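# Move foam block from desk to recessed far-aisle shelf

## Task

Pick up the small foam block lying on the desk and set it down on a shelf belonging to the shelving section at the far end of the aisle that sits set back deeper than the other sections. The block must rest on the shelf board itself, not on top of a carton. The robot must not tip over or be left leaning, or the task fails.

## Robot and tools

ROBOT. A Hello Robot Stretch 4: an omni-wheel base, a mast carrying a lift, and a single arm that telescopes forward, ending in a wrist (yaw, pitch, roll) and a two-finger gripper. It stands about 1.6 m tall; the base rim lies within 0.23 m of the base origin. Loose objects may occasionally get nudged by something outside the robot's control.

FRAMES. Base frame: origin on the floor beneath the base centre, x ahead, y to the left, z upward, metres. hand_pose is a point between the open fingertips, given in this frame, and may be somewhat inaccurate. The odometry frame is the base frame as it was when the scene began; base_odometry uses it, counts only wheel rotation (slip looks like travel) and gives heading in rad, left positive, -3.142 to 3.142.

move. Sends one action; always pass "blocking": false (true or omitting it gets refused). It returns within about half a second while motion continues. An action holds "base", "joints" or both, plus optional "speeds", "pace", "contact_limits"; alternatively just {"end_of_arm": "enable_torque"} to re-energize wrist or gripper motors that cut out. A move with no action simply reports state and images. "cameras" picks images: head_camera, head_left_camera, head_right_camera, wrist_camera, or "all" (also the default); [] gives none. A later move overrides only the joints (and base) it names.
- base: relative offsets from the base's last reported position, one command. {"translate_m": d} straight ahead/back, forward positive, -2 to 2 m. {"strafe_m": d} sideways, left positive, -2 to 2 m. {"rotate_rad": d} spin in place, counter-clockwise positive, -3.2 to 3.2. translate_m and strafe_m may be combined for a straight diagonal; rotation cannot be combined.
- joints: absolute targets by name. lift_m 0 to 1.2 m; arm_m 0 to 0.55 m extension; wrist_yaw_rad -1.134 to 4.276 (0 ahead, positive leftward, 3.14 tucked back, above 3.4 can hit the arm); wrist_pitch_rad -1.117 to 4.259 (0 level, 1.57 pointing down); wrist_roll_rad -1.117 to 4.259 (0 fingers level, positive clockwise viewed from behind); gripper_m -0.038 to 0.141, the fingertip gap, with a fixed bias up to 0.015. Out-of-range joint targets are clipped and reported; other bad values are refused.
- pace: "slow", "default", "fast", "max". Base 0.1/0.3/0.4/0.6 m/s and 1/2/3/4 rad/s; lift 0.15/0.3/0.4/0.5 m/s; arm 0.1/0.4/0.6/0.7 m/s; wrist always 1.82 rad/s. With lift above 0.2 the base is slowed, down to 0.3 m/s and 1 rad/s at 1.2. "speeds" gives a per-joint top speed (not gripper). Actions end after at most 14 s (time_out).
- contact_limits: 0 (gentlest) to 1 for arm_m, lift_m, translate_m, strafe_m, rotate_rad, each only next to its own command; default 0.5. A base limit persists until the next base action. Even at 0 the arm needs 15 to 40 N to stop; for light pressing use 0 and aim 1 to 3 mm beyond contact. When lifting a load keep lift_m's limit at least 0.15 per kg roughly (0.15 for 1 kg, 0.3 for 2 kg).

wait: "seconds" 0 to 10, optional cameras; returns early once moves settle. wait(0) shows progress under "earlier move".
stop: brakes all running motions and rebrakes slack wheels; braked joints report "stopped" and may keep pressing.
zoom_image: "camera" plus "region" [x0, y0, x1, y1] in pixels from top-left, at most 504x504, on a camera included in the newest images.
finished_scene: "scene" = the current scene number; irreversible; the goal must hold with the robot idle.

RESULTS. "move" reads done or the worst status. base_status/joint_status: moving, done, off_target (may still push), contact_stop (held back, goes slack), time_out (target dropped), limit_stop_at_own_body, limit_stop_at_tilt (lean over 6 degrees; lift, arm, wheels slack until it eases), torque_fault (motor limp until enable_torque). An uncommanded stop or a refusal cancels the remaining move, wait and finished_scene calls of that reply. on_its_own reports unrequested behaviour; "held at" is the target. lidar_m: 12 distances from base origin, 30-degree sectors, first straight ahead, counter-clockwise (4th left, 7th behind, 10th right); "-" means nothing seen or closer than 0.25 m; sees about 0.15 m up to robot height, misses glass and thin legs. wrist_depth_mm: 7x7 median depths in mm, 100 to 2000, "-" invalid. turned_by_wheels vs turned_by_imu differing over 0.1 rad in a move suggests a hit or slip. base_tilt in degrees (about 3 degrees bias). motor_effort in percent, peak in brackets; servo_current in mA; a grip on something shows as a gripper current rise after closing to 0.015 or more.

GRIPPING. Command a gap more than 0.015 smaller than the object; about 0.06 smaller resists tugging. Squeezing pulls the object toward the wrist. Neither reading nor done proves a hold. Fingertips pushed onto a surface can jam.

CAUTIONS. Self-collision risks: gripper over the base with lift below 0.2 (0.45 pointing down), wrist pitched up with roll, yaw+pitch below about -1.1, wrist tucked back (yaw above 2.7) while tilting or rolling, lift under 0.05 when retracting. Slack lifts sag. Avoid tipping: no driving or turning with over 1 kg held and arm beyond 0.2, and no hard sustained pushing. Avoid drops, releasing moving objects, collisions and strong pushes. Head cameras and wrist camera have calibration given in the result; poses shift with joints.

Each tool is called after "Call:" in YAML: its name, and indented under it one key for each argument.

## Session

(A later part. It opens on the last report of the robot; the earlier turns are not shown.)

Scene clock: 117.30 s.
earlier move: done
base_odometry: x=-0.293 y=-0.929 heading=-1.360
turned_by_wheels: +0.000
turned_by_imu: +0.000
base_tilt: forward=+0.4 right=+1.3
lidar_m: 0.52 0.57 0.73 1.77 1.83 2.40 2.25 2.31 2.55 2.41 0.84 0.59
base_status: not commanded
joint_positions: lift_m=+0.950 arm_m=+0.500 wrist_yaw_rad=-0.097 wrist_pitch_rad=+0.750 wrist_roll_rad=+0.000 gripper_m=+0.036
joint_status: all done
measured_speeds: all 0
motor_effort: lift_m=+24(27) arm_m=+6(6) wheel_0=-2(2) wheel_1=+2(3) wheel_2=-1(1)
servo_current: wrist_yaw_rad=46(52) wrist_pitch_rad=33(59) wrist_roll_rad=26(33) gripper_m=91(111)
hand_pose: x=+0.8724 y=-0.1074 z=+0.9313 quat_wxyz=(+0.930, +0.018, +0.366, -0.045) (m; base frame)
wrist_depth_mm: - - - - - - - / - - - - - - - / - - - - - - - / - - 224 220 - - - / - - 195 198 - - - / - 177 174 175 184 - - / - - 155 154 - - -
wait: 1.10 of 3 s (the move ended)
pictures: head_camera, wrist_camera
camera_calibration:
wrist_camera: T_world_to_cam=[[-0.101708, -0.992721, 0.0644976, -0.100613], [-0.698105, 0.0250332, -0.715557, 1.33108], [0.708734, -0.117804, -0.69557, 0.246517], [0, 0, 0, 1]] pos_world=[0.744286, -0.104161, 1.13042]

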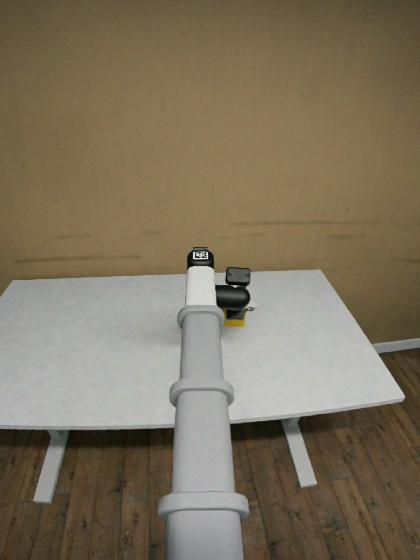

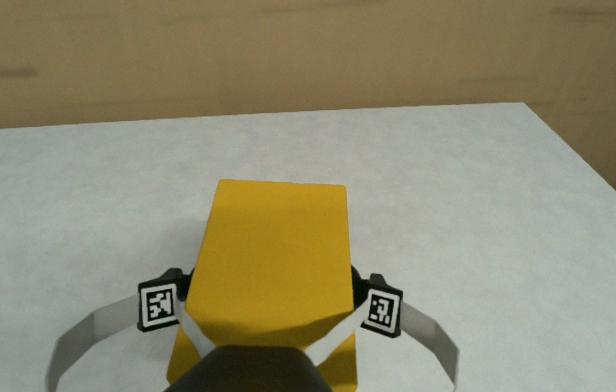

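Call:
move:
  base: {"translate_m": -0.75}
  joints: {"arm_m": 0.05, "wrist_yaw_rad": 0}
  blocking: false
  cameras: []

Call:
wait:
  seconds: 5
  cameras: []

Call:
move:
  base: {"rotate_rad": 2.9}
  joints: {"lift_m": 0.5, "wrist_pitch_rad": 0.75}
  blocking: false
  cameras: []

Call:
wait:
  seconds: 6
  cameras: ["head_camera", "wrist_camera", "head_left_camera","head_right_camera"]

Scene clock: 133.90 s.
move: moving
base_odometry: x=-0.300 y=-0.897 heading=-1.360
turned_by_wheels: +0.000
turned_by_imu: -0.001
base_tilt: forward=+0.4 right=+1.6
lidar_m: 0.55 0.61 0.77 1.73 1.81 2.42 2.20 2.29 2.57 2.38 0.87 0.60
base_status: translate_m moving
joint_positions: lift_m=+0.950 arm_m=+0.448 wrist_yaw_rad=-0.003 wrist_pitch_rad=+0.750 wrist_roll_rad=+0.000 gripper_m=+0.036
joint_status: arm_m moving; wrist_yaw_rad moving
measured_speeds: translate_m=-0.125 strafe_m=+0.001 rotate_rad=-0.005 lift_m=+0.000 arm_m=-0.199 wrist_yaw_rad=+0.000 wrist_pitch_rad=+0.000 wrist_roll_rad=+0.000
motor_effort: lift_m=+24(24) arm_m=-5(8) wheel_0=-6(7) wheel_1=-6(6) wheel_2=+10(10)
servo_current: wrist_yaw_rad=52(65) wrist_pitch_rad=26(46) wrist_roll_rad=26(33) gripper_m=104(104)
hand_pose: x=+0.8295 y=-0.0881 z=+0.9313 quat_wxyz=(+0.931, +0.001, +0.366, -0.002) (m; base frame)
wrist_depth_mm: - - - - - - - / - - - - - - - / - - - - - - - / - - 224 221 - - - / - - 195 198 - - - / - 177 174 175 184 - - / - - 154 154 - - -
pictures: none
No camera images: "cameras" was empty.

Scene clock: 137.40 s.
earlier move: done
base_odometry: x=-0.450 y=-0.195 heading=-1.360
turned_by_wheels: +0.000
turned_by_imu: +0.000
base_tilt: forward=+0.3 right=+1.3
lidar_m: 1.26 1.34 1.79 1.72 1.80 2.35 1.50 1.63 2.60 2.45 2.51 1.35
base_status: done
joint_positions: lift_m=+0.950 arm_m=+0.050 wrist_yaw_rad=-0.003 wrist_pitch_rad=+0.750 wrist_roll_rad=+0.000 gripper_m=+0.036
joint_status: all done
measured_speeds: all 0
motor_effort: lift_m=+24(24) arm_m=-6(10) wheel_0=-1(8) wheel_1=-1(7) wheel_2=+1(10)
servo_current: wrist_yaw_rad=26(65) wrist_pitch_rad=39(52) wrist_roll_rad=33(39) gripper_m=91(111)
hand_pose: x=+0.4319 y=-0.0881 z=+0.9313 quat_wxyz=(+0.931, +0.001, +0.366, -0.001) (m; base frame)
wrist_depth_mm: - - - - - - - / - - - - - - - / 1921 1808 1921 1983 1983 - - / 1576 1661 1537 226 1661 1661 1708 / 1366 1397 200 198 1430 1464 1430 / 1182 185 174 175 183 1308 1281 / 1060 1098 154 155 1118 1118 1160
wait: 3.50 of 5 s (the move ended)
pictures: none
No camera images: "cameras" was empty.

Scene clock: 137.90 s.
move: moving
base_odometry: x=-0.450 y=-0.195 heading=-1.131
turned_by_wheels: +0.229
turned_by_imu: +0.225
base_tilt: forward=+0.2 right=+1.4
lidar_m: 1.26 1.42 1.76 1.72 1.92 1.50 1.50 1.61 2.51 2.45 2.61 1.26
base_status: rotate_rad moving
joint_positions: lift_m=+0.911 arm_m=+0.050 wrist_yaw_rad=-0.003 wrist_pitch_rad=+0.750 wrist_roll_rad=+0.000 gripper_m=+0.036
joint_status: lift_m moving; wrist_pitch_rad moving
measured_speeds: translate_m=+0.003 strafe_m=+0.001 rotate_rad=+0.871 lift_m=-0.149 arm_m=+0.000 wrist_yaw_rad=+0.000 wrist_pitch_rad=+0.000 wrist_roll_rad=+0.000
motor_effort: lift_m=+13(22) arm_m=-6(6) wheel_0=-7(8) wheel_1=-6(7) wheel_2=-7(8)
servo_current: wrist_yaw_rad=33(39) wrist_pitch_rad=26(65) wrist_roll_rad=20(33) gripper_m=91(111)
hand_pose: x=+0.4319 y=-0.0881 z=+0.8929 quat_wxyz=(+0.931, +0.001, +0.366, -0.001) (m; base frame)
wrist_depth_mm: - - - - - - - / - - - - - 1397 - / 1863 1863 1808 1921 1921 1921 1921 / 1499 1537 1537 225 1618 1618 1661 / 1336 1336 200 198 1397 1397 1430 / 1182 186 174 175 184 1255 1229 / 1025 1060 155 154 1078 1060 1138
pictures: none
No camera images: "cameras" was empty.

Scene clock: 140.33 s.
earlier move: done
base_odometry: x=-0.450 y=-0.195 heading=+1.540
turned_by_wheels: +2.670
turned_by_imu: +2.636
base_tilt: forward=+0.3 right=+1.3
lidar_m: 1.49 1.46 1.66 2.48 2.48 2.60 1.28 1.27 1.45 1.73 1.70 1.95
base_status: done
joint_positions: lift_m=+0.500 arm_m=+0.050 wrist_yaw_rad=-0.003 wrist_pitch_rad=+0.750 wrist_roll_rad=+0.000 gripper_m=+0.036
joint_status: all done
measured_speeds: all 0
motor_effort: lift_m=+14(22) arm_m=-6(6) wheel_0=-4(8) wheel_1=-1(7) wheel_2=-2(9)
servo_current: wrist_yaw_rad=33(46) wrist_pitch_rad=33(72) wrist_roll_rad=26(33) gripper_m=98(111)
hand_pose: x=+0.4319 y=-0.0881 z=+0.4821 quat_wxyz=(+0.931, +0.001, +0.366, -0.001) (m; base frame)
wrist_depth_mm: 1661 - 1808 1808 1983 1808 - / 1397 1281 1366 1430 1464 1499 1499 / 1118 1118 1160 1160 1182 1205 1229 / 946 960 946 225 1008 1008 1025 / 820 842 200 198 854 854 866 / 723 186 174 175 185 768 768 / 634 647 154 155 654 661 691
wait: 2.43 of 6 s (the move ended)
pictures: head_camera, head_left_camera, head_right_camera, wrist_camera
camera_calibration:
wrist_camera: T_world_to_cam=[[-0.00866181, -0.997879, 0.0645197, -0.137944], [-0.697515, -0.0402036, -0.715441, 0.69568], [0.716517, -0.0512005, -0.695688, 0.251127], [0, 0, 0, 1]] pos_world=[0.304116, -0.0968243, 0.681324]

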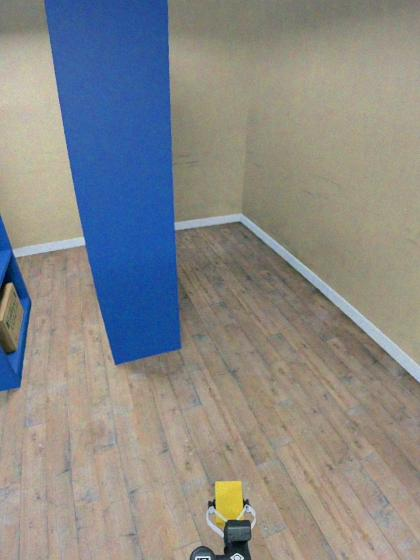

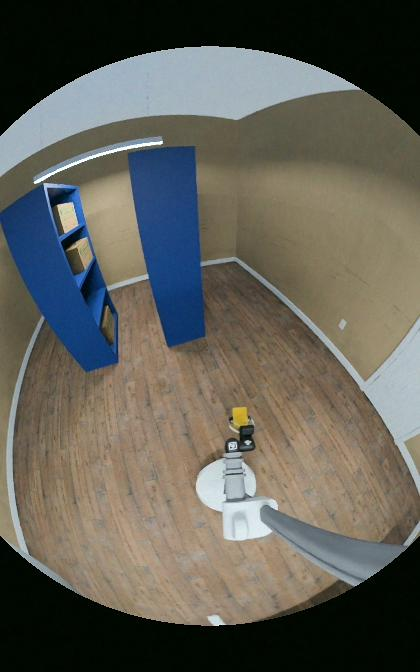

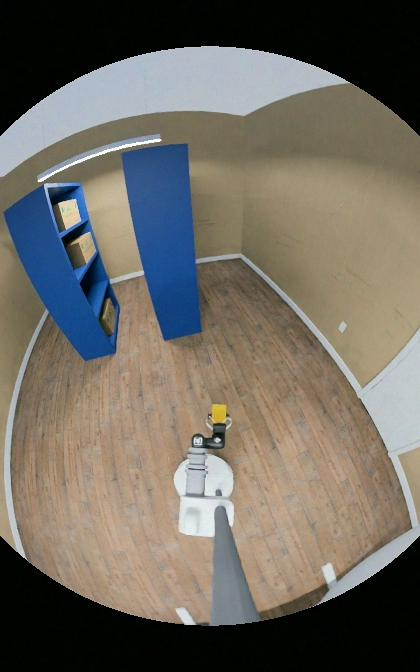

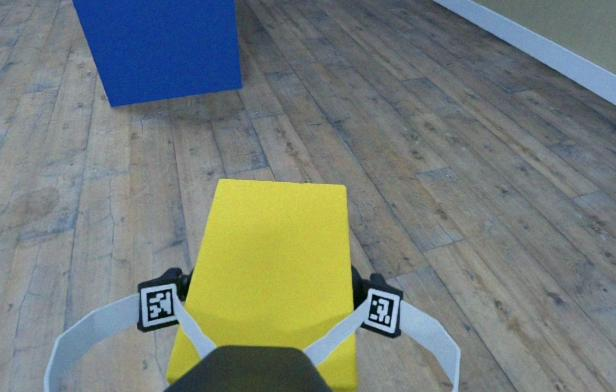

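Call:
move:
  base: {"rotate_rad": 0.28}
  blocking: false
  cameras: []

Call:
wait:
  seconds: 4
  cameras: []

Call:
move:
  base: {"translate_m": 0.3, "strafe_m": 0.41}
  blocking: false
  cameras: []

Call:
wait:
  seconds: 6

Scene clock: 161.60 s.
move: moving
base_odometry: x=-0.450 y=-0.195 heading=+1.764
turned_by_wheels: +0.224
turned_by_imu: +0.221
base_tilt: forward=+0.4 right=+1.4
lidar_m: 1.48 1.64 2.69 2.48 2.52 1.39 1.26 1.30 1.86 1.71 1.78 2.23
base_status: rotate_rad moving
joint_positions: lift_m=+0.500 arm_m=+0.050 wrist_yaw_rad=-0.003 wrist_pitch_rad=+0.750 wrist_roll_rad=+0.000 gripper_m=+0.036
joint_status: not commanded
measured_speeds: translate_m=+0.001 strafe_m=+0.002 rotate_rad=+0.502 lift_m=+0.000 arm_m=+0.000 wrist_yaw_rad=+0.002 wrist_pitch_rad=+0.000 wrist_roll_rad=+0.000
motor_effort: lift_m=+14(14) arm_m=-6(6) wheel_0=-4(7) wheel_1=-1(8) wheel_2=-1(8)
servo_current: wrist_yaw_rad=33(46) wrist_pitch_rad=46(52) wrist_roll_rad=33(33) gripper_m=104(104)
hand_pose: x=+0.4319 y=-0.0880 z=+0.4821 quat_wxyz=(+0.931, +0.001, +0.366, -0.001) (m; base frame)
wrist_depth_mm: 1464 1808 - - 1921 1983 1863 / 1336 1397 1336 1397 1464 1499 1576 / 1118 1138 1138 1160 1182 1205 1229 / 946 946 931 226 1008 1008 1008 / 820 842 200 198 854 866 878 / 723 186 174 175 185 778 759 / 634 647 155 154 661 661 691
pictures: none
No camera images: "cameras" was empty.

Scene clock: 162.13 s.
earlier move: done
base_odometry: x=-0.450 y=-0.195 heading=+1.819
turned_by_wheels: +0.055
turned_by_imu: +0.055
base_tilt: forward=+0.4 right=+1.3
lidar_m: 1.48 1.64 2.62 2.48 2.54 1.39 1.29 1.33 1.82 1.72 1.79 2.35
base_status: done
joint_positions: lift_m=+0.500 arm_m=+0.050 wrist_yaw_rad=-0.003 wrist_pitch_rad=+0.750 wrist_roll_rad=+0.000 gripper_m=+0.036
joint_status: not commanded
measured_speeds: all 0
motor_effort: lift_m=+14(14) arm_m=-6(6) wheel_0=-2(7) wheel_1=+0(8) wheel_2=-2(8)
servo_current: wrist_yaw_rad=39(46) wrist_pitch_rad=46(52) wrist_roll_rad=26(33) gripper_m=98(111)
hand_pose: x=+0.4319 y=-0.0880 z=+0.4821 quat_wxyz=(+0.931, +0.001, +0.366, -0.001) (m; base frame)
wrist_depth_mm: 1397 1708 1808 - 1921 1921 1921 / 1255 1397 1397 - 1464 1499 1499 / 1138 1118 1138 1160 1160 1182 1205 / 946 960 931 225 1008 1008 1025 / 820 842 200 197 866 854 866 / 723 186 174 175 185 778 759 / 640 647 154 154 661 654 691
wait: 0.53 of 4 s (the move ended)
pictures: none
No camera images: "cameras" was empty.

Scene clock: 162.63 s.
move: moving
base_odometry: x=-0.481 y=-0.183 heading=+1.819
turned_by_wheels: +0.000
turned_by_imu: +0.000
base_tilt: forward=+0.4 right=+1.4
lidar_m: 1.45 1.59 2.60 2.44 2.50 1.40 1.30 1.34 1.81 1.73 1.80 2.37
base_status: translate_m moving; strafe_m moving
joint_positions: lift_m=+0.500 arm_m=+0.050 wrist_yaw_rad=-0.003 wrist_pitch_rad=+0.750 wrist_roll_rad=+0.000 gripper_m=+0.036
joint_status: not commanded
measured_speeds: translate_m=+0.074 strafe_m=+0.100 rotate_rad=-0.003 lift_m=+0.000 arm_m=+0.000 wrist_yaw_rad=+0.000 wrist_pitch_rad=+0.000 wrist_roll_rad=+0.000
motor_effort: lift_m=+14(14) arm_m=-6(6) wheel_0=-5(8) wheel_1=+8(9) wheel_2=-6(8)
servo_current: wrist_yaw_rad=33(46) wrist_pitch_rad=46(59) wrist_roll_rad=26(33) gripper_m=98(104)
hand_pose: x=+0.4319 y=-0.0880 z=+0.4821 quat_wxyz=(+0.931, +0.001, +0.366, -0.001) (m; base frame)
wrist_depth_mm: 1397 1708 1808 - 1921 1983 1921 / 1255 1397 1397 - 1464 1499 1499 / 1138 1138 1138 1160 1182 1205 1205 / 931 946 931 226 1008 1008 1025 / 831 820 200 198 854 866 878 / 723 186 174 175 186 768 768 / 634 654 154 155 654 661 691
pictures: none
No camera images: "cameras" was empty.

Scene clock: 165.30 s.
earlier move: done
base_odometry: x=-0.921 y=-0.005 heading=+1.819
turned_by_wheels: +0.000
turned_by_imu: +0.001
base_tilt: forward=+0.4 right=+1.5
lidar_m: 1.20 1.19 2.19 2.09 2.14 2.57 1.61 1.67 2.25 2.11 2.19 1.24
base_status: done
joint_positions: lift_m=+0.500 arm_m=+0.050 wrist_yaw_rad=-0.003 wrist_pitch_rad=+0.750 wrist_roll_rad=+0.000 gripper_m=+0.036
joint_status: not commanded
measured_speeds: all 0
motor_effort: lift_m=+14(14) arm_m=-6(6) wheel_0=-2(8) wheel_1=+0(11) wheel_2=-1(8)
servo_current: wrist_yaw_rad=26(46) wrist_pitch_rad=46(59) wrist_roll_rad=26(33) gripper_m=98(111)
hand_pose: x=+0.4319 y=-0.0880 z=+0.4821 quat_wxyz=(+0.931, +0.001, +0.366, -0.001) (m; base frame)
wrist_depth_mm: - 1138 1808 1808 1118 - 1983 / - - 1397 1430 - - 1537 / - 1060 1160 1160 1160 1138 1229 / 946 960 946 226 1008 1008 1042 / 820 831 201 198 866 854 878 / 723 186 174 175 185 788 768 / 634 647 155 154 654 661 683
wait: 2.67 of 6 s (the move ended)
pictures: head_camera, head_left_camera, head_right_camera, wrist_camera
camera_calibration:
wrist_camera: T_world_to_cam=[[-0.00852066, -0.99788, 0.0645223, -0.137982], [-0.697512, -0.0403039, -0.715439, 0.695596], [0.716522, -0.0511011, -0.69569, 0.251067], [0, 0, 0, 1]] pos_world=[0.304115, -0.0968246, 0.681224]

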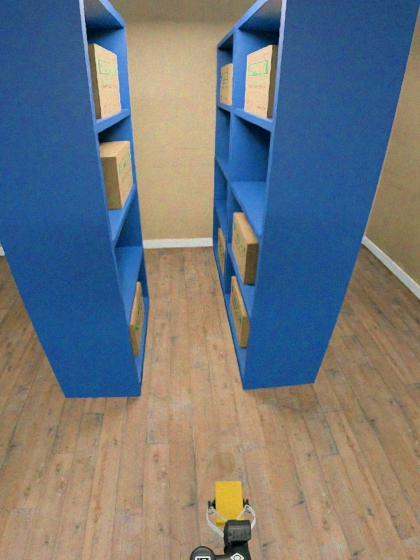

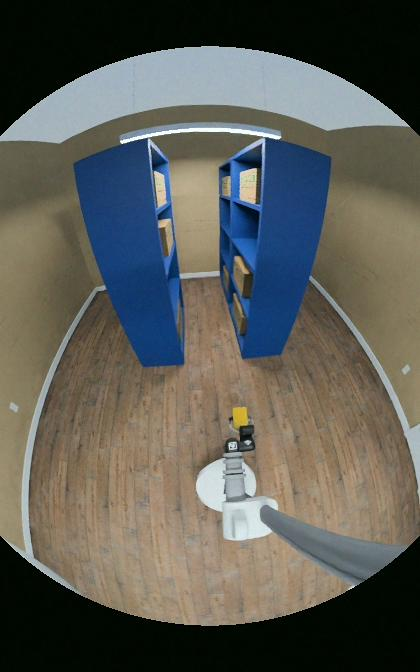

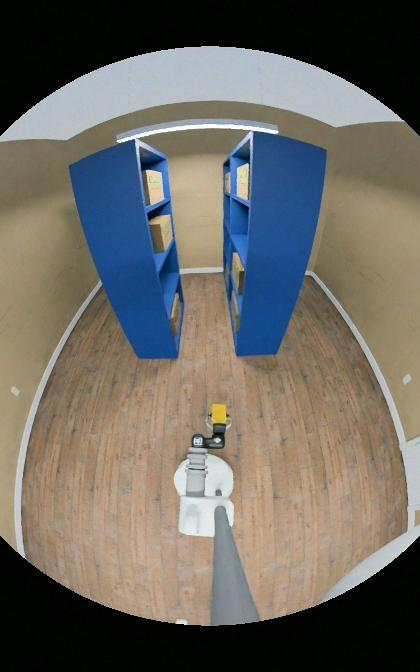

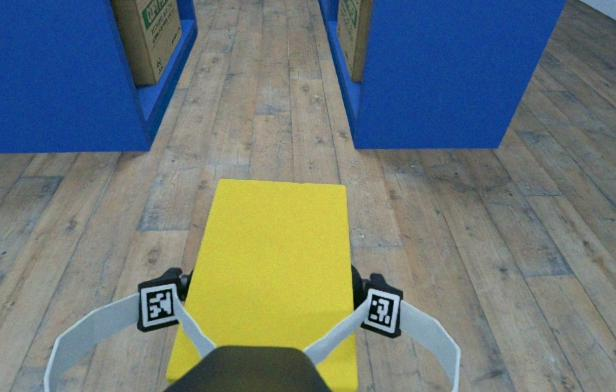

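Call:
zoom_image:
  camera: "head_camera"
  region: [50, 0, 330, 400]

Scaled by 1.260 from the camera's 420x560 image, which has a finer 1200x1600 frame.

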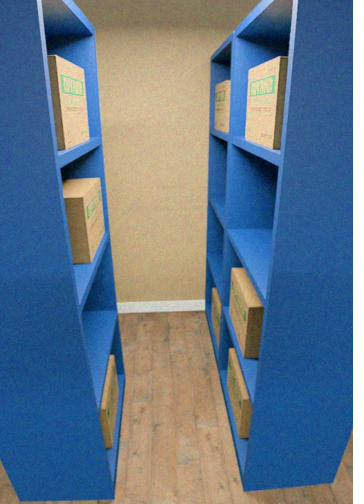

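Call:
move:
  base: {"rotate_rad": 0.075}
  joints: {"lift_m": 0.75}
  blocking: false
  cameras: []

Call:
wait:
  seconds: 3
  cameras: []

Call:
move:
  base: {"translate_m": 0.6, "strafe_m": -0.04}
  contact_limits: {"translate_m": 0.2, "strafe_m": 0.2}
  blocking: false
  cameras: []

Call:
wait:
  seconds: 6

Scene clock: 181.23 s.
move: moving
base_odometry: x=-0.921 y=-0.005 heading=+1.894
turned_by_wheels: +0.075
turned_by_imu: +0.073
base_tilt: forward=+0.4 right=+1.2
lidar_m: 1.19 1.22 2.14 2.08 2.16 2.53 1.62 1.67 2.19 2.12 2.23 1.23
base_status: rotate_rad moving
joint_positions: lift_m=+0.539 arm_m=+0.050 wrist_yaw_rad=-0.003 wrist_pitch_rad=+0.750 wrist_roll_rad=+0.000 gripper_m=+0.036
joint_status: lift_m moving
measured_speeds: translate_m=+0.000 strafe_m=+0.000 rotate_rad=+0.000 lift_m=+0.149 arm_m=+0.000 wrist_yaw_rad=+0.000 wrist_pitch_rad=+0.000 wrist_roll_rad=+0.000
motor_effort: lift_m=+26(26) arm_m=-6(6) wheel_0=-3(6) wheel_1=-3(8) wheel_2=-1(7)
servo_current: wrist_yaw_rad=46(46) wrist_pitch_rad=33(52) wrist_roll_rad=20(33) gripper_m=98(104)
hand_pose: x=+0.4319 y=-0.0880 z=+0.5205 quat_wxyz=(+0.931, +0.001, +0.366, -0.001) (m; base frame)
wrist_depth_mm: - - 1708 1983 1281 - - / - - 1430 1537 1281 - 1537 / 1098 - 1205 1205 1205 - 1308 / 991 1008 976 226 1042 1060 1060 / 866 878 200 198 904 904 917 / 759 186 174 175 185 809 798 / 668 676 154 154 691 691 723
pictures: none
No camera images: "cameras" was empty.

Scene clock: 182.83 s.
earlier move: done
base_odometry: x=-0.921 y=-0.005 heading=+1.894
turned_by_wheels: +0.000
turned_by_imu: +0.000
base_tilt: forward=+0.4 right=+1.5
lidar_m: 1.18 1.21 2.14 2.07 2.19 2.52 1.61 1.69 2.19 2.12 2.21 1.22
base_status: done
joint_positions: lift_m=+0.750 arm_m=+0.050 wrist_yaw_rad=-0.003 wrist_pitch_rad=+0.750 wrist_roll_rad=+0.000 gripper_m=+0.036
joint_status: all done
measured_speeds: all 0
motor_effort: lift_m=+24(27) arm_m=-6(6) wheel_0=-2(6) wheel_1=-2(8) wheel_2=+0(7)
servo_current: wrist_yaw_rad=26(46) wrist_pitch_rad=46(59) wrist_roll_rad=26(33) gripper_m=111(111)
hand_pose: x=+0.4319 y=-0.0880 z=+0.7313 quat_wxyz=(+0.931, +0.001, +0.366, -0.001) (m; base frame)
wrist_depth_mm: - - - - 1537 - - / - - 1661 1983 1308 - - / - - 1537 1618 1464 - 1708 / 1255 1281 1255 226 - 1308 1397 / 1118 1138 200 198 1182 1182 1205 / 976 186 175 175 184 1078 1042 / 854 891 155 155 917 904 946
wait: 1.60 of 3 s (the move ended)
pictures: none
No camera images: "cameras" was empty.

"contact_limits": translate_m and strafe_m are given together and make one move, which takes one limit: state it under one of them only

not run: a call was refused earlier in this reply.

Call:
move:
  base: {"translate_m": 0.6, "strafe_m": -0.04}
  contact_limits: {"translate_m": 0.2}
  blocking: false
  cameras: []

Call:
wait:
  seconds: 6

Call:
zoom_image:
  camera: "head_left_camera"
  region: [60, 60, 360, 460]

Scene clock: 189.10 s.
move: moving
base_odometry: x=-0.930 y=+0.026 heading=+1.894
turned_by_wheels: +0.000
turned_by_imu: -0.001
base_tilt: forward=+0.4 right=+1.4
lidar_m: 1.16 1.17 2.16 2.07 2.20 2.57 1.66 1.71 2.19 2.12 2.23 1.15
base_status: translate_m moving; strafe_m moving
joint_positions: lift_m=+0.750 arm_m=+0.050 wrist_yaw_rad=-0.003 wrist_pitch_rad=+0.750 wrist_roll_rad=+0.000 gripper_m=+0.036
joint_status: not commanded
measured_speeds: translate_m=+0.123 strafe_m=-0.009 rotate_rad=-0.004 lift_m=+0.000 arm_m=+0.000 wrist_yaw_rad=+0.000 wrist_pitch_rad=+0.000 wrist_roll_rad=+0.000
motor_effort: lift_m=+24(24) arm_m=-6(6) wheel_0=+7(7) wheel_1=+3(6) wheel_2=-9(9)
servo_current: wrist_yaw_rad=39(46) wrist_pitch_rad=26(46) wrist_roll_rad=26(33) gripper_m=98(111)
contact_limits: translate_m 0.2
hand_pose: x=+0.4319 y=-0.0880 z=+0.7313 quat_wxyz=(+0.931, +0.001, +0.366, -0.001) (m; base frame)
wrist_depth_mm: - - - - 1464 - - / - - 1808 1983 1366 - - / - - 1537 1576 1336 - 1708 / 1255 - 1255 226 - - 1430 / 1138 1160 200 198 1182 1182 1205 / 1008 186 174 175 184 1060 1042 / 866 891 154 154 917 904 946
pictures: none
No camera images: "cameras" was empty.

Scene clock: 192.10 s.
earlier move: done
base_odometry: x=-1.074 y=+0.576 heading=+1.894
turned_by_wheels: +0.000
turned_by_imu: -0.001
base_tilt: forward=+0.4 right=+1.4
lidar_m: 1.17 0.63 0.82 2.11 2.22 3.07 3.03 2.35 2.18 2.08 0.80 0.64
base_status: done
joint_positions: lift_m=+0.750 arm_m=+0.050 wrist_yaw_rad=-0.003 wrist_pitch_rad=+0.750 wrist_roll_rad=+0.000 gripper_m=+0.036
joint_status: not commanded
measured_speeds: all 0
motor_effort: lift_m=+24(24) arm_m=-6(6) wheel_0=+2(8) wheel_1=+2(7) wheel_2=+1(10)
servo_current: wrist_yaw_rad=39(46) wrist_pitch_rad=33(59) wrist_roll_rad=26(39) gripper_m=111(111)
contact_limits: translate_m 0.2
hand_pose: x=+0.4319 y=-0.0880 z=+0.7313 quat_wxyz=(+0.931, +0.001, +0.366, -0.001) (m; base frame)
wrist_depth_mm: - - - - 960 609 309 / - - 1921 1983 842 691 310 / - 991 1576 1618 1078 366 345 / 831 931 1255 226 904 - - / 891 946 200 198 917 - - / - 176 174 175 185 - - / - 904 154 154 - - -
wait: 3.00 of 6 s (the move ended)
pictures: head_camera, head_left_camera, head_right_camera, wrist_camera
camera_calibration:
wrist_camera: T_world_to_cam=[[-0.00852066, -0.99788, 0.0645223, -0.154061], [-0.697512, -0.0403039, -0.715439, 0.873883], [0.716522, -0.0511011, -0.69569, 0.424433], [0, 0, 0, 1]] pos_world=[0.304115, -0.0968246, 0.930424]

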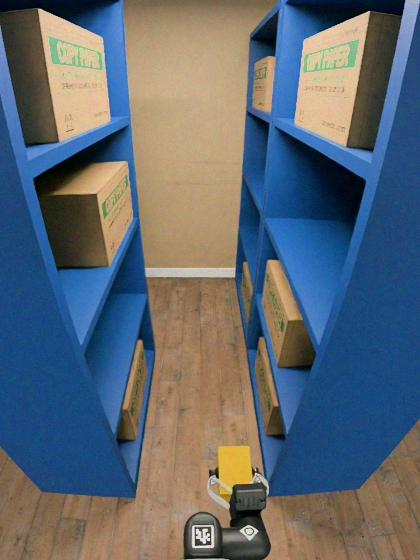

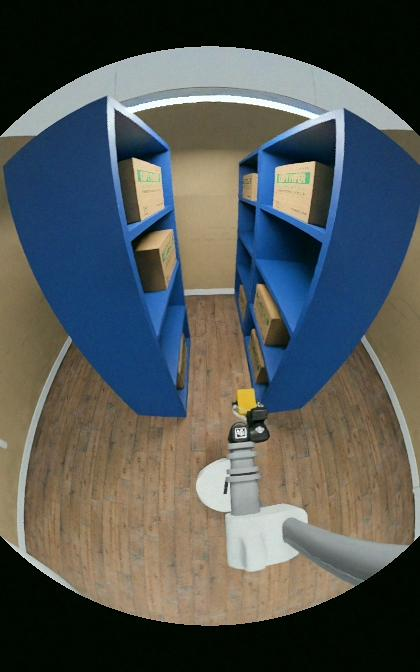

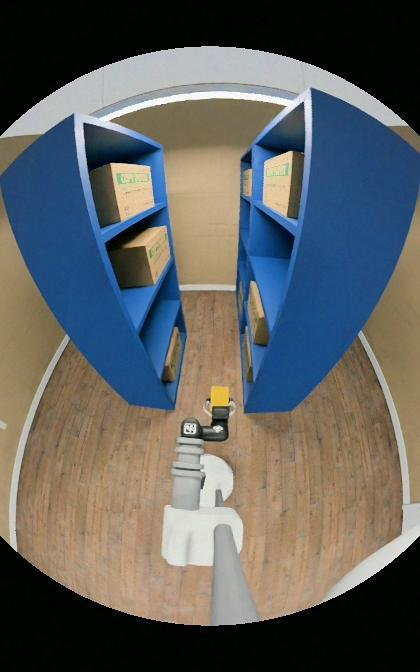

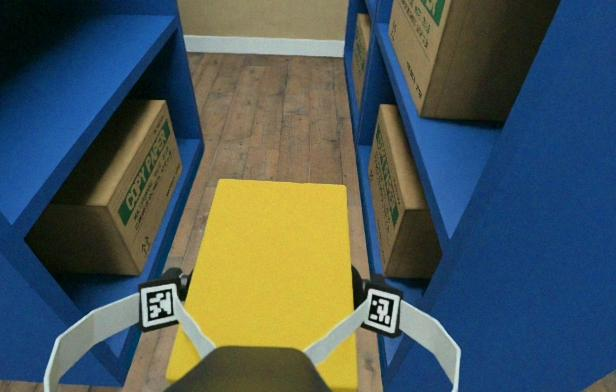

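Scaled by 1.260 from the camera's 420x672 image, which has a finer 600x960 frame.

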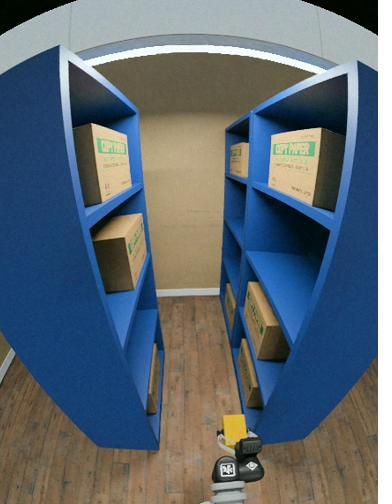

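Call:
move:
  base: {"translate_m": 0.55}
  contact_limits: {"translate_m": 0.15}
  blocking: false
  cameras: []

Call:
wait:
  seconds: 6

Scene clock: 201.70 s.
move: moving
base_odometry: x=-1.084 y=+0.607 heading=+1.894
turned_by_wheels: +0.000
turned_by_imu: +0.000
base_tilt: forward=+0.2 right=+1.4
lidar_m: 1.13 0.62 0.78 2.13 2.22 3.01 3.07 2.37 2.17 2.11 0.78 0.59
base_status: translate_m moving
joint_positions: lift_m=+0.750 arm_m=+0.050 wrist_yaw_rad=-0.003 wrist_pitch_rad=+0.750 wrist_roll_rad=+0.000 gripper_m=+0.036
joint_status: not commanded
measured_speeds: translate_m=+0.123 strafe_m=+0.000 rotate_rad=+0.001 lift_m=+0.000 arm_m=+0.000 wrist_yaw_rad=+0.000 wrist_pitch_rad=+0.000 wrist_roll_rad=+0.000
motor_effort: lift_m=+24(24) arm_m=-6(6) wheel_0=+5(7) wheel_1=+8(8) wheel_2=-7(10)
servo_current: wrist_yaw_rad=26(46) wrist_pitch_rad=39(52) wrist_roll_rad=26(33) gripper_m=104(117)
contact_limits: translate_m 0.15
hand_pose: x=+0.4319 y=-0.0880 z=+0.7313 quat_wxyz=(+0.931, +0.001, +0.366, -0.001) (m; base frame)
wrist_depth_mm: - - - - 788 591 574 / - - 1983 1983 788 661 301 / - 1008 1576 1618 1025 357 319 / 809 946 1255 226 878 - 359 / 854 931 201 198 891 - - / - 182 174 175 185 - - / - 904 154 154 - - -
pictures: none
No camera images: "cameras" was empty.

Scene clock: 204.50 s.
earlier move: done
base_odometry: x=-1.249 y=+1.098 heading=+1.894
turned_by_wheels: +0.000
turned_by_imu: -0.001
base_tilt: forward=+0.2 right=+1.4
lidar_m: 1.21 0.39 0.29 0.29 2.24 3.06 3.64 2.93 2.20 0.26 0.28 0.40
base_status: done
joint_positions: lift_m=+0.750 arm_m=+0.050 wrist_yaw_rad=-0.003 wrist_pitch_rad=+0.750 wrist_roll_rad=+0.000 gripper_m=+0.036
joint_status: not commanded
measured_speeds: all 0
motor_effort: lift_m=+24(24) arm_m=-6(6) wheel_0=+2(7) wheel_1=+2(8) wheel_2=+2(12)
servo_current: wrist_yaw_rad=33(46) wrist_pitch_rad=52(65) wrist_roll_rad=26(39) gripper_m=98(117)
contact_limits: translate_m 0.15
hand_pose: x=+0.4319 y=-0.0880 z=+0.7313 quat_wxyz=(+0.931, +0.001, +0.366, -0.001) (m; base frame)
wrist_depth_mm: - 1576 - - 1042 445 368 / - 1756 - 1756 1138 445 345 / - 1576 1576 1618 1098 473 343 / - 1366 1308 226 960 469 342 / 683 - 201 198 741 433 324 / 634 183 174 175 185 424 334 / 564 891 155 154 683 397 332
wait: 2.80 of 6 s (the move ended)
pictures: head_camera, head_left_camera, head_right_camera, wrist_camera
camera_calibration:
wrist_camera: T_world_to_cam=[[-0.00852066, -0.99788, 0.0645223, -0.154061], [-0.697512, -0.0403039, -0.715439, 0.873883], [0.716522, -0.0511011, -0.69569, 0.424433], [0, 0, 0, 1]] pos_world=[0.304115, -0.0968246, 0.930424]

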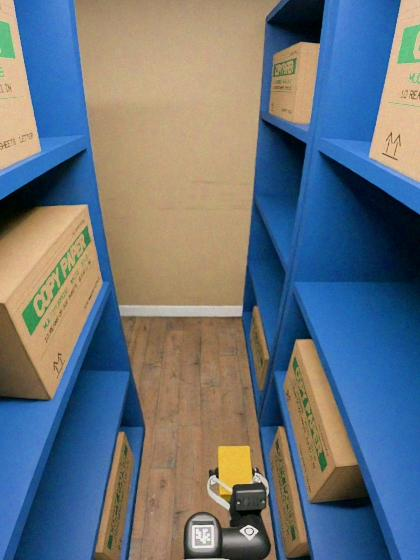

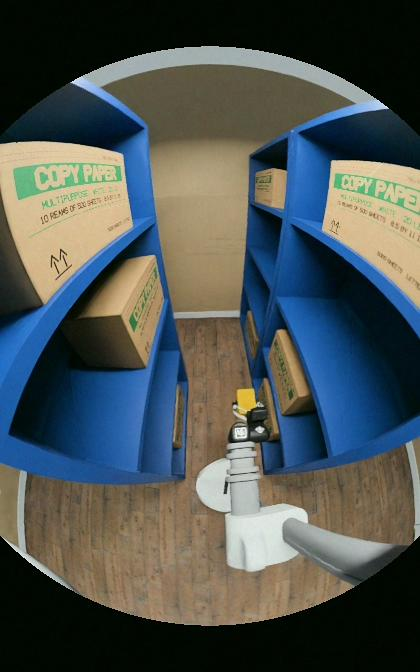

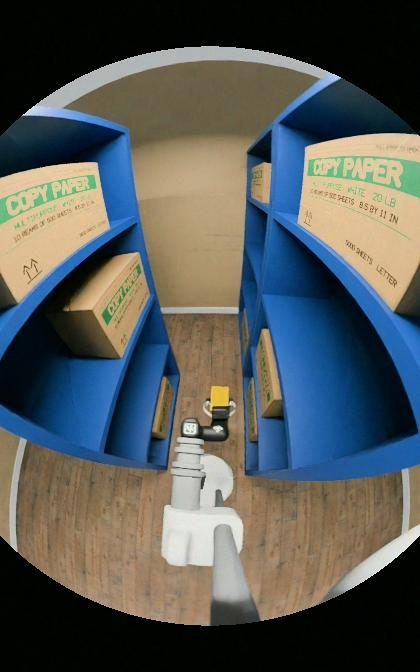

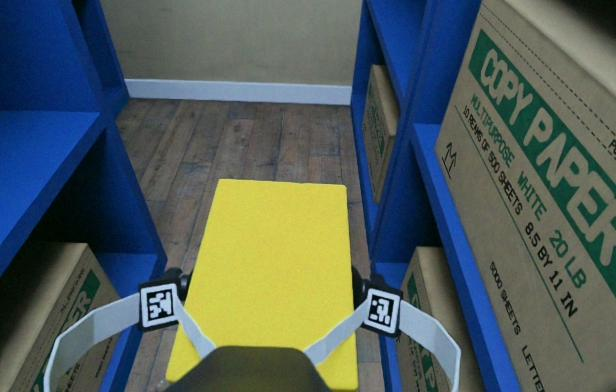

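Call:
move:
  base: {"translate_m": 0.7, "strafe_m": 0.012}
  joints: {"arm_m": 0.0}
  contact_limits: {"translate_m": 0.15}
  blocking: false
  cameras: []

Call:
wait:
  seconds: 6

Scene clock: 216.80 s.
move: moving
base_odometry: x=-1.260 y=+1.128 heading=+1.895
turned_by_wheels: +0.000
turned_by_imu: -0.001
base_tilt: forward=+0.3 right=+1.4
lidar_m: 1.23 0.42 0.30 0.26 2.22 3.05 3.66 2.96 2.18 0.26 0.29 0.41
base_status: translate_m moving; strafe_m moving
joint_positions: lift_m=+0.750 arm_m=+0.009 wrist_yaw_rad=-0.003 wrist_pitch_rad=+0.750 wrist_roll_rad=+0.000 gripper_m=+0.036
joint_status: arm_m moving
joint sent to its limit — arm_m, lower limit.
measured_speeds: translate_m=+0.123 strafe_m=+0.003 rotate_rad=-0.002 lift_m=+0.000 arm_m=-0.078 wrist_yaw_rad=+0.000 wrist_pitch_rad=+0.000 wrist_roll_rad=+0.000
motor_effort: lift_m=+24(24) arm_m=-6(10) wheel_0=+6(6) wheel_1=+6(6) wheel_2=-9(9)
servo_current: wrist_yaw_rad=33(46) wrist_pitch_rad=39(52) wrist_roll_rad=20(33) gripper_m=98(104)
contact_limits: translate_m 0.15
hand_pose: x=+0.3906 y=-0.0880 z=+0.7313 quat_wxyz=(+0.931, +0.001, +0.366, -0.001) (m; base frame)
wrist_depth_mm: - - - - 1042 427 362 / - 1808 - 1756 1138 455 319 / - 1537 1576 1618 931 455 334 / - 1336 1281 226 917 449 334 / 707 - 200 198 741 421 332 / 647 182 174 175 187 415 327 / 574 878 154 155 668 384 327
pictures: none
No camera images: "cameras" was empty.

Scene clock: 220.13 s.
earlier move: done
base_odometry: x=-1.483 y=+1.758 heading=+1.895
turned_by_wheels: +0.000
turned_by_imu: -0.001
base_tilt: forward=+0.3 right=+1.6
lidar_m: 1.18 1.04 0.28 0.26 0.29 0.40 - 0.44 0.31 0.27 0.30 0.45
base_status: done
joint_positions: lift_m=+0.750 arm_m=+0.002 wrist_yaw_rad=-0.003 wrist_pitch_rad=+0.750 wrist_roll_rad=+0.000 gripper_m=+0.036
joint_status: all done
joint sent to its limit — arm_m, lower limit.
measured_speeds: all 0
motor_effort: lift_m=+24(24) arm_m=-6(10) wheel_0=+1(7) wheel_1=+0(8) wheel_2=+0(11)
servo_current: wrist_yaw_rad=26(46) wrist_pitch_rad=33(59) wrist_roll_rad=26(39) gripper_m=111(111)
contact_limits: translate_m 0.15
hand_pose: x=+0.3842 y=-0.0880 z=+0.7313 quat_wxyz=(+0.931, +0.001, +0.366, -0.001) (m; base frame)
wrist_depth_mm: - - - - - - - / - - - - 946 - - / - - - - 1078 - - / 1255 1308 231 221 854 - - / 1118 1138 200 198 778 500 488 / 1008 186 174 175 185 452 442 / 878 891 155 154 741 410 402
wait: 3.33 of 6 s (the move ended)
pictures: head_camera, head_left_camera, head_right_camera, wrist_camera
camera_calibration:
wrist_camera: T_world_to_cam=[[-0.00852066, -0.99788, 0.0645223, -0.154468], [-0.697512, -0.0403039, -0.715439, 0.840612], [0.716522, -0.0511011, -0.69569, 0.458611], [0, 0, 0, 1]] pos_world=[0.256415, -0.0968246, 0.930424]

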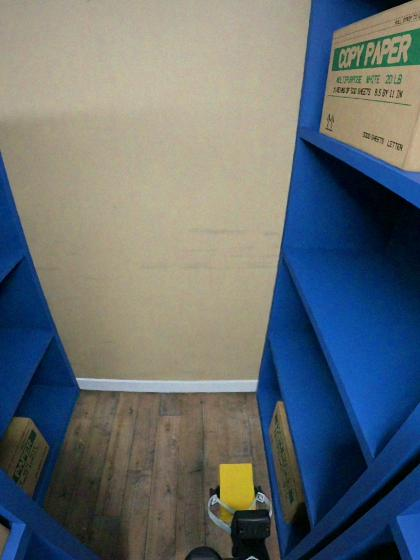

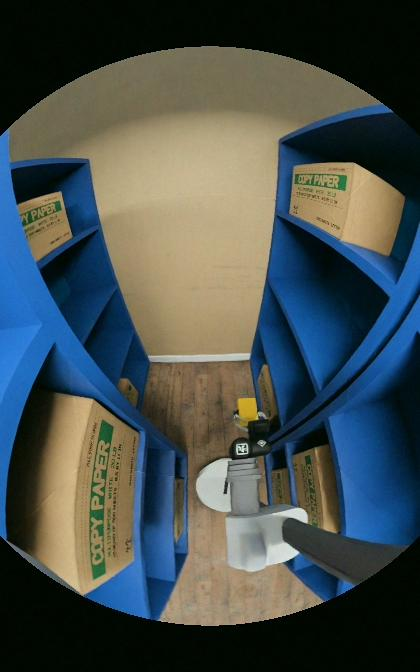

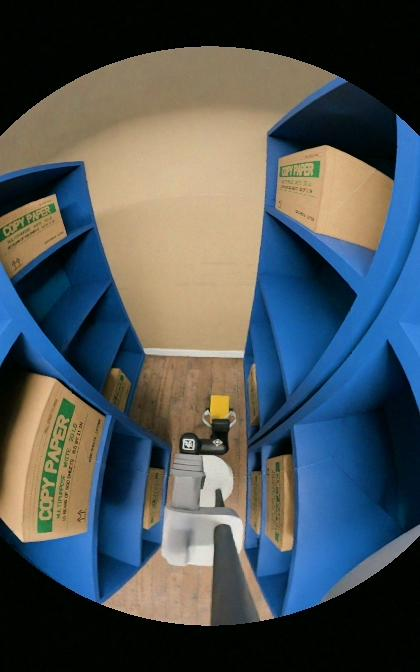

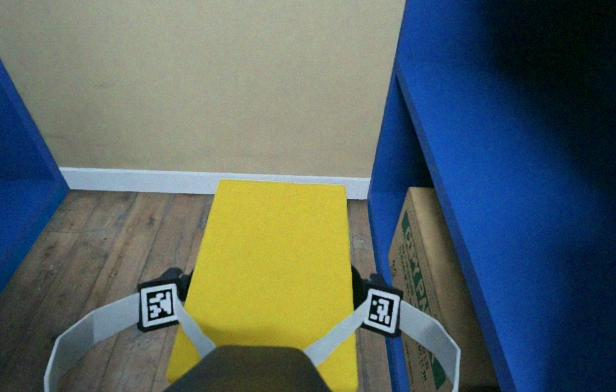

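Call:
move:
  base: {"translate_m": 0.68, "strafe_m": -0.01}
  contact_limits: {"translate_m": 0.15}
  blocking: false
  cameras: []

Call:
wait:
  seconds: 6

Scene clock: 227.23 s.
move: moving
base_odometry: x=-1.493 y=+1.789 heading=+1.895
turned_by_wheels: +0.000
turned_by_imu: -0.001
base_tilt: forward=+0.3 right=+1.4
lidar_m: 1.15 1.03 0.27 0.25 0.27 0.40 - 0.43 0.31 0.28 0.29 0.44
base_status: translate_m moving; strafe_m moving
joint_positions: lift_m=+0.750 arm_m=+0.002 wrist_yaw_rad=-0.003 wrist_pitch_rad=+0.750 wrist_roll_rad=+0.000 gripper_m=+0.036
joint_status: not commanded
measured_speeds: translate_m=+0.123 strafe_m=-0.001 rotate_rad=+0.004 lift_m=+0.000 arm_m=+0.000 wrist_yaw_rad=+0.000 wrist_pitch_rad=+0.000 wrist_roll_rad=+0.000
motor_effort: lift_m=+24(24) arm_m=-6(6) wheel_0=+6(7) wheel_1=+5(7) wheel_2=-8(9)
servo_current: wrist_yaw_rad=39(46) wrist_pitch_rad=39(46) wrist_roll_rad=26(33) gripper_m=98(104)
contact_limits: translate_m 0.15
hand_pose: x=+0.3842 y=-0.0880 z=+0.7313 quat_wxyz=(+0.931, +0.001, +0.366, -0.001) (m; base frame)
wrist_depth_mm: - - - - - - - / - - - - - - - / - - - - 1025 - - / 1229 1255 229 221 831 - - / 1118 1138 200 198 788 500 492 / 1008 186 174 175 185 449 442 / 866 904 155 154 723 410 402
pictures: none
No camera images: "cameras" was empty.

Scene clock: 230.50 s.
earlier move: done
base_odometry: x=-1.690 y=+2.405 heading=+1.895
turned_by_wheels: +0.000
turned_by_imu: -0.001
base_tilt: forward=+0.4 right=+1.5
lidar_m: 0.44 0.53 0.74 0.72 0.58 0.49 1.21 0.43 0.30 0.27 0.30 0.44
base_status: done
joint_positions: lift_m=+0.750 arm_m=+0.002 wrist_yaw_rad=-0.003 wrist_pitch_rad=+0.750 wrist_roll_rad=+0.000 gripper_m=+0.036
joint_status: not commanded
measured_speeds: all 0
motor_effort: lift_m=+24(24) arm_m=-6(6) wheel_0=+2(8) wheel_1=+1(8) wheel_2=+0(11)
servo_current: wrist_yaw_rad=46(46) wrist_pitch_rad=46(52) wrist_roll_rad=26(39) gripper_m=104(117)
contact_limits: translate_m 0.15
hand_pose: x=+0.3842 y=-0.0880 z=+0.7313 quat_wxyz=(+0.931, +0.001, +0.366, -0.001) (m; base frame)
wrist_depth_mm: 278 272 271 271 271 268 268 / 304 304 303 304 301 300 298 / 343 345 345 342 342 340 320 / 397 397 373 225 392 389 330 / 459 452 200 198 445 427 370 / - 177 174 175 183 436 433 / - - 155 154 654 410 399
wait: 3.27 of 6 s (the move ended)
pictures: head_camera, head_left_camera, head_right_camera, wrist_camera
camera_calibration:
wrist_camera: T_world_to_cam=[[-0.00852066, -0.99788, 0.0645223, -0.154468], [-0.697512, -0.0403039, -0.715439, 0.840612], [0.716522, -0.0511011, -0.69569, 0.458611], [0, 0, 0, 1]] pos_world=[0.256415, -0.0968246, 0.930424]

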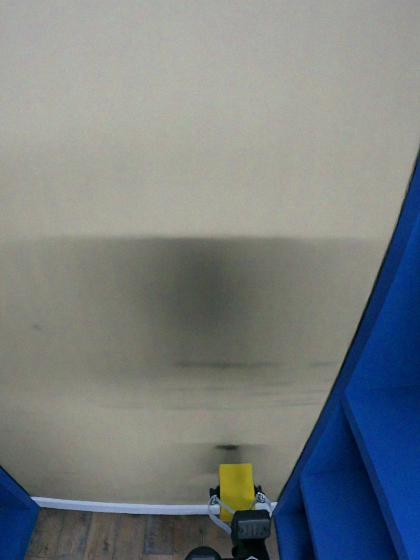

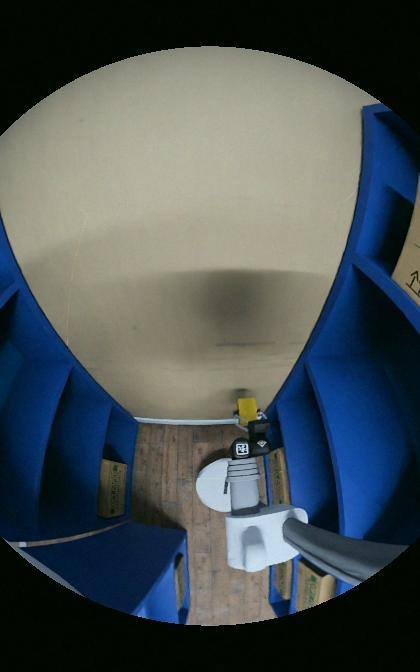

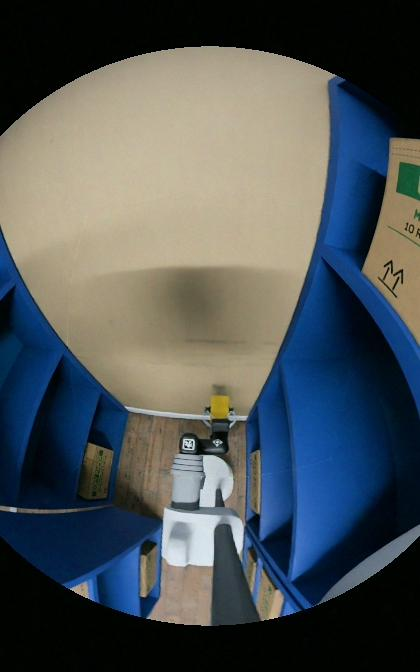

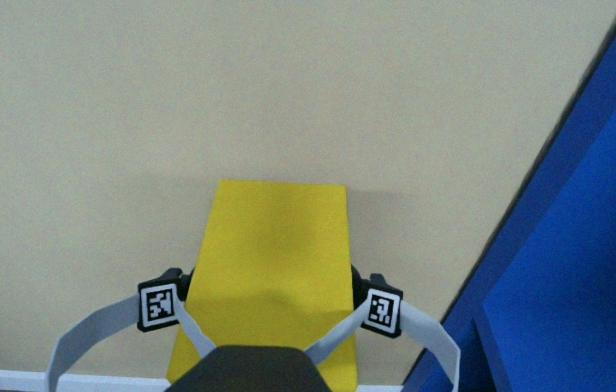

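Call:
move:
  base: {"rotate_rad": 1.571}
  contact_limits: {"rotate_rad": 0.2}
  pace: "slow"
  blocking: false
  cameras: []

Call:
wait:
  seconds: 6

Scene clock: 240.23 s.
move: moving
base_odometry: x=-1.690 y=+2.405 heading=+2.025
turned_by_wheels: +0.130
turned_by_imu: +0.127
base_tilt: forward=+0.4 right=+1.3
lidar_m: 0.42 0.56 0.69 0.72 0.50 0.47 0.84 0.39 0.28 0.26 0.31 0.51
base_status: rotate_rad moving
joint_positions: lift_m=+0.750 arm_m=+0.002 wrist_yaw_rad=-0.003 wrist_pitch_rad=+0.750 wrist_roll_rad=+0.000 gripper_m=+0.036
joint_status: not commanded
measured_speeds: translate_m=+0.002 strafe_m=+0.000 rotate_rad=+0.499 lift_m=+0.000 arm_m=+0.000 wrist_yaw_rad=+0.000 wrist_pitch_rad=+0.000 wrist_roll_rad=+0.000
motor_effort: lift_m=+24(24) arm_m=-6(6) wheel_0=-6(6) wheel_1=-6(6) wheel_2=-5(7)
servo_current: wrist_yaw_rad=33(39) wrist_pitch_rad=46(46) wrist_roll_rad=26(33) gripper_m=98(111)
contact_limits: rotate_rad 0.2
hand_pose: x=+0.3842 y=-0.0880 z=+0.7313 quat_wxyz=(+0.931, +0.001, +0.366, -0.001) (m; base frame)
wrist_depth_mm: 289 279 273 264 260 251 247 / 325 314 304 296 285 277 271 / 373 359 343 336 324 310 304 / 433 418 377 226 366 355 343 / - 469 200 198 421 415 384 / - 176 174 175 185 462 399 / 866 - 155 154 - 488 399
pictures: none
No camera images: "cameras" was empty.

Scene clock: 242.60 s.
earlier move: done
base_odometry: x=-1.690 y=+2.405 heading=-2.818
turned_by_wheels: +1.440
turned_by_imu: +1.421
base_tilt: forward=+0.3 right=+1.3
lidar_m: 0.71 0.55 0.49 1.09 0.42 0.29 0.29 0.33 0.42 0.50 0.52 0.74
base_status: done
joint_positions: lift_m=+0.750 arm_m=+0.002 wrist_yaw_rad=-0.003 wrist_pitch_rad=+0.750 wrist_roll_rad=+0.000 gripper_m=+0.036
joint_status: not commanded
measured_speeds: all 0
motor_effort: lift_m=+24(24) arm_m=-6(6) wheel_0=-5(7) wheel_1=-2(7) wheel_2=-2(7)
servo_current: wrist_yaw_rad=33(46) wrist_pitch_rad=33(59) wrist_roll_rad=33(33) gripper_m=104(111)
contact_limits: rotate_rad 0.2
hand_pose: x=+0.3842 y=-0.0880 z=+0.7313 quat_wxyz=(+0.931, +0.001, +0.366, -0.001) (m; base frame)
wrist_depth_mm: - - - - - - - / - 768 778 759 - 820 - / 647 654 661 668 683 683 603 / - 820 798 225 - 654 - / - 854 200 198 - 809 - / - 182 174 175 184 - - / - 891 154 154 917 891 -
wait: 2.37 of 6 s (the move ended)
pictures: head_camera, head_left_camera, head_right_camera, wrist_camera
camera_calibration:
wrist_camera: T_world_to_cam=[[-0.00852066, -0.99788, 0.0645223, -0.154468], [-0.697512, -0.0403039, -0.715439, 0.840612], [0.716522, -0.0511011, -0.69569, 0.458611], [0, 0, 0, 1]] pos_world=[0.256415, -0.0968246, 0.930424]

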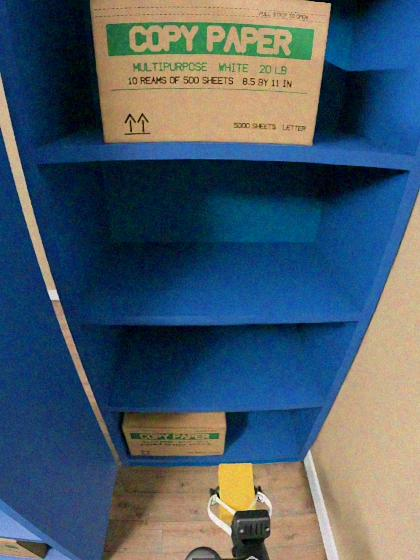

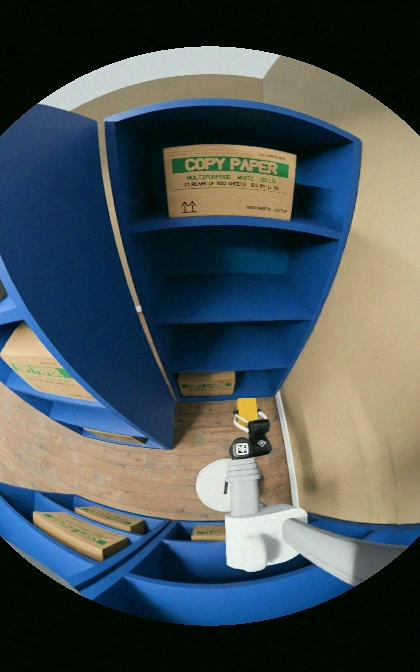

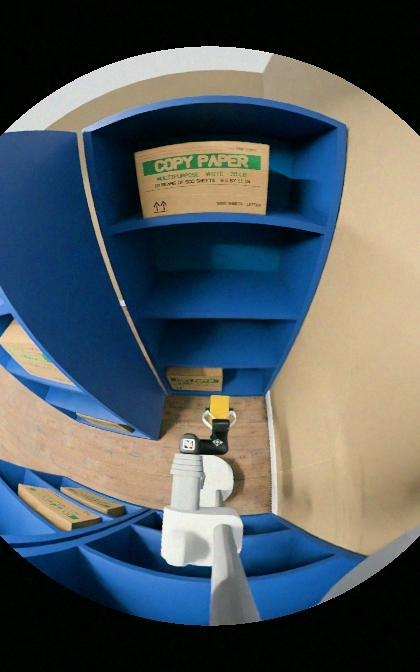

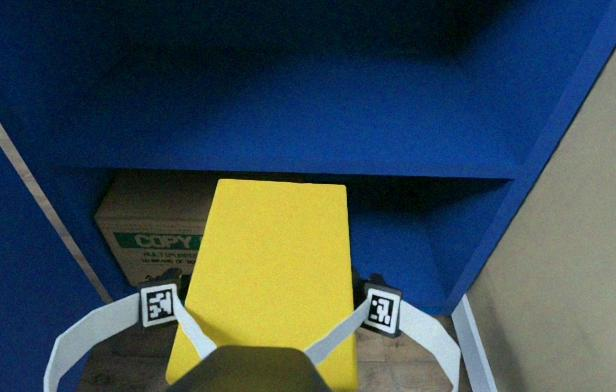

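Call:
move:
  joints: {"lift_m": 0.62}
  base: {"translate_m": 0.2}
  contact_limits: {"translate_m": 0.15, "lift_m": 0.3}
  blocking: false
  cameras: []

Call:
wait:
  seconds: 5
  cameras: ["head_camera","wrist_camera"]

Scene clock: 256.00 s.
move: moving
base_odometry: x=-1.721 y=+2.395 heading=-2.818
turned_by_wheels: +0.000
turned_by_imu: -0.001
base_tilt: forward=+0.2 right=+1.6
lidar_m: 0.67 0.56 0.46 1.00 0.47 0.33 0.30 0.33 0.48 0.47 0.53 0.72
base_status: translate_m moving
joint_positions: lift_m=+0.711 arm_m=+0.002 wrist_yaw_rad=-0.003 wrist_pitch_rad=+0.750 wrist_roll_rad=+0.000 gripper_m=+0.036
joint_status: lift_m moving
measured_speeds: translate_m=+0.124 strafe_m=+0.000 rotate_rad=-0.002 lift_m=-0.149 arm_m=+0.000 wrist_yaw_rad=+0.000 wrist_pitch_rad=+0.000 wrist_roll_rad=+0.000
motor_effort: lift_m=+12(23) arm_m=-6(6) wheel_0=+6(7) wheel_1=+5(6) wheel_2=-10(10)
servo_current: wrist_yaw_rad=46(46) wrist_pitch_rad=33(46) wrist_roll_rad=26(33) gripper_m=111(111)
contact_limits: lift_m 0.3; translate_m 0.15
hand_pose: x=+0.3842 y=-0.0880 z=+0.6929 quat_wxyz=(+0.931, +0.001, +0.366, -0.001) (m; base frame)
wrist_depth_mm: - - - - - - - / - 732 741 723 741 750 - / 597 603 603 609 621 634 591 / - 778 750 225 - - - / - 788 200 198 - 798 - / - 182 173 175 183 - - / - 854 154 154 891 854 -
pictures: none
No camera images: "cameras" was empty.

Scene clock: 257.57 s.
earlier move: done
base_odometry: x=-1.879 y=+2.342 heading=-2.818
turned_by_wheels: +0.000
turned_by_imu: +0.000
base_tilt: forward=+0.5 right=+1.3
lidar_m: 0.51 0.54 0.40 0.38 0.73 0.52 0.50 0.51 0.53 0.50 0.51 0.54
base_status: done
joint_positions: lift_m=+0.620 arm_m=+0.002 wrist_yaw_rad=-0.003 wrist_pitch_rad=+0.750 wrist_roll_rad=+0.000 gripper_m=+0.036
joint_status: all done
measured_speeds: all 0
motor_effort: lift_m=+14(23) arm_m=-6(6) wheel_0=+3(7) wheel_1=+1(8) wheel_2=-1(10)
servo_current: wrist_yaw_rad=33(52) wrist_pitch_rad=46(52) wrist_roll_rad=33(33) gripper_m=111(111)
contact_limits: lift_m 0.3; translate_m 0.15
hand_pose: x=+0.3842 y=-0.0880 z=+0.6021 quat_wxyz=(+0.931, +0.001, +0.366, -0.001) (m; base frame)
wrist_depth_mm: 654 691 707 707 699 699 - / 530 539 539 554 569 580 539 / 436 442 445 449 459 466 469 / 585 415 402 225 410 415 418 / 564 564 200 198 - - 517 / 615 187 174 175 184 - 591 / 138 741 155 154 759 759 -
wait: 1.57 of 5 s (the move ended)
pictures: head_camera, wrist_camera
camera_calibration:
wrist_camera: T_world_to_cam=[[-0.00852066, -0.99788, 0.0645223, -0.146138], [-0.697512, -0.0403039, -0.715439, 0.748249], [0.716522, -0.0511011, -0.69569, 0.368798], [0, 0, 0, 1]] pos_world=[0.256415, -0.0968246, 0.801324]

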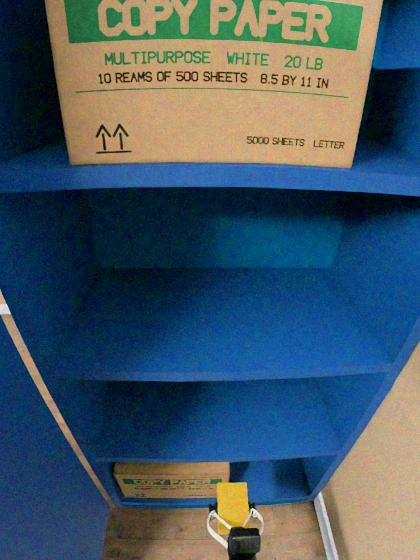

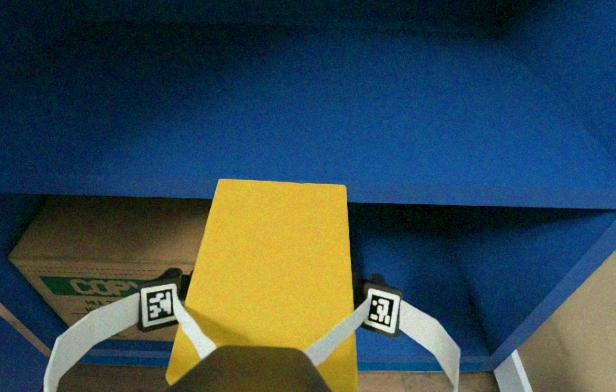

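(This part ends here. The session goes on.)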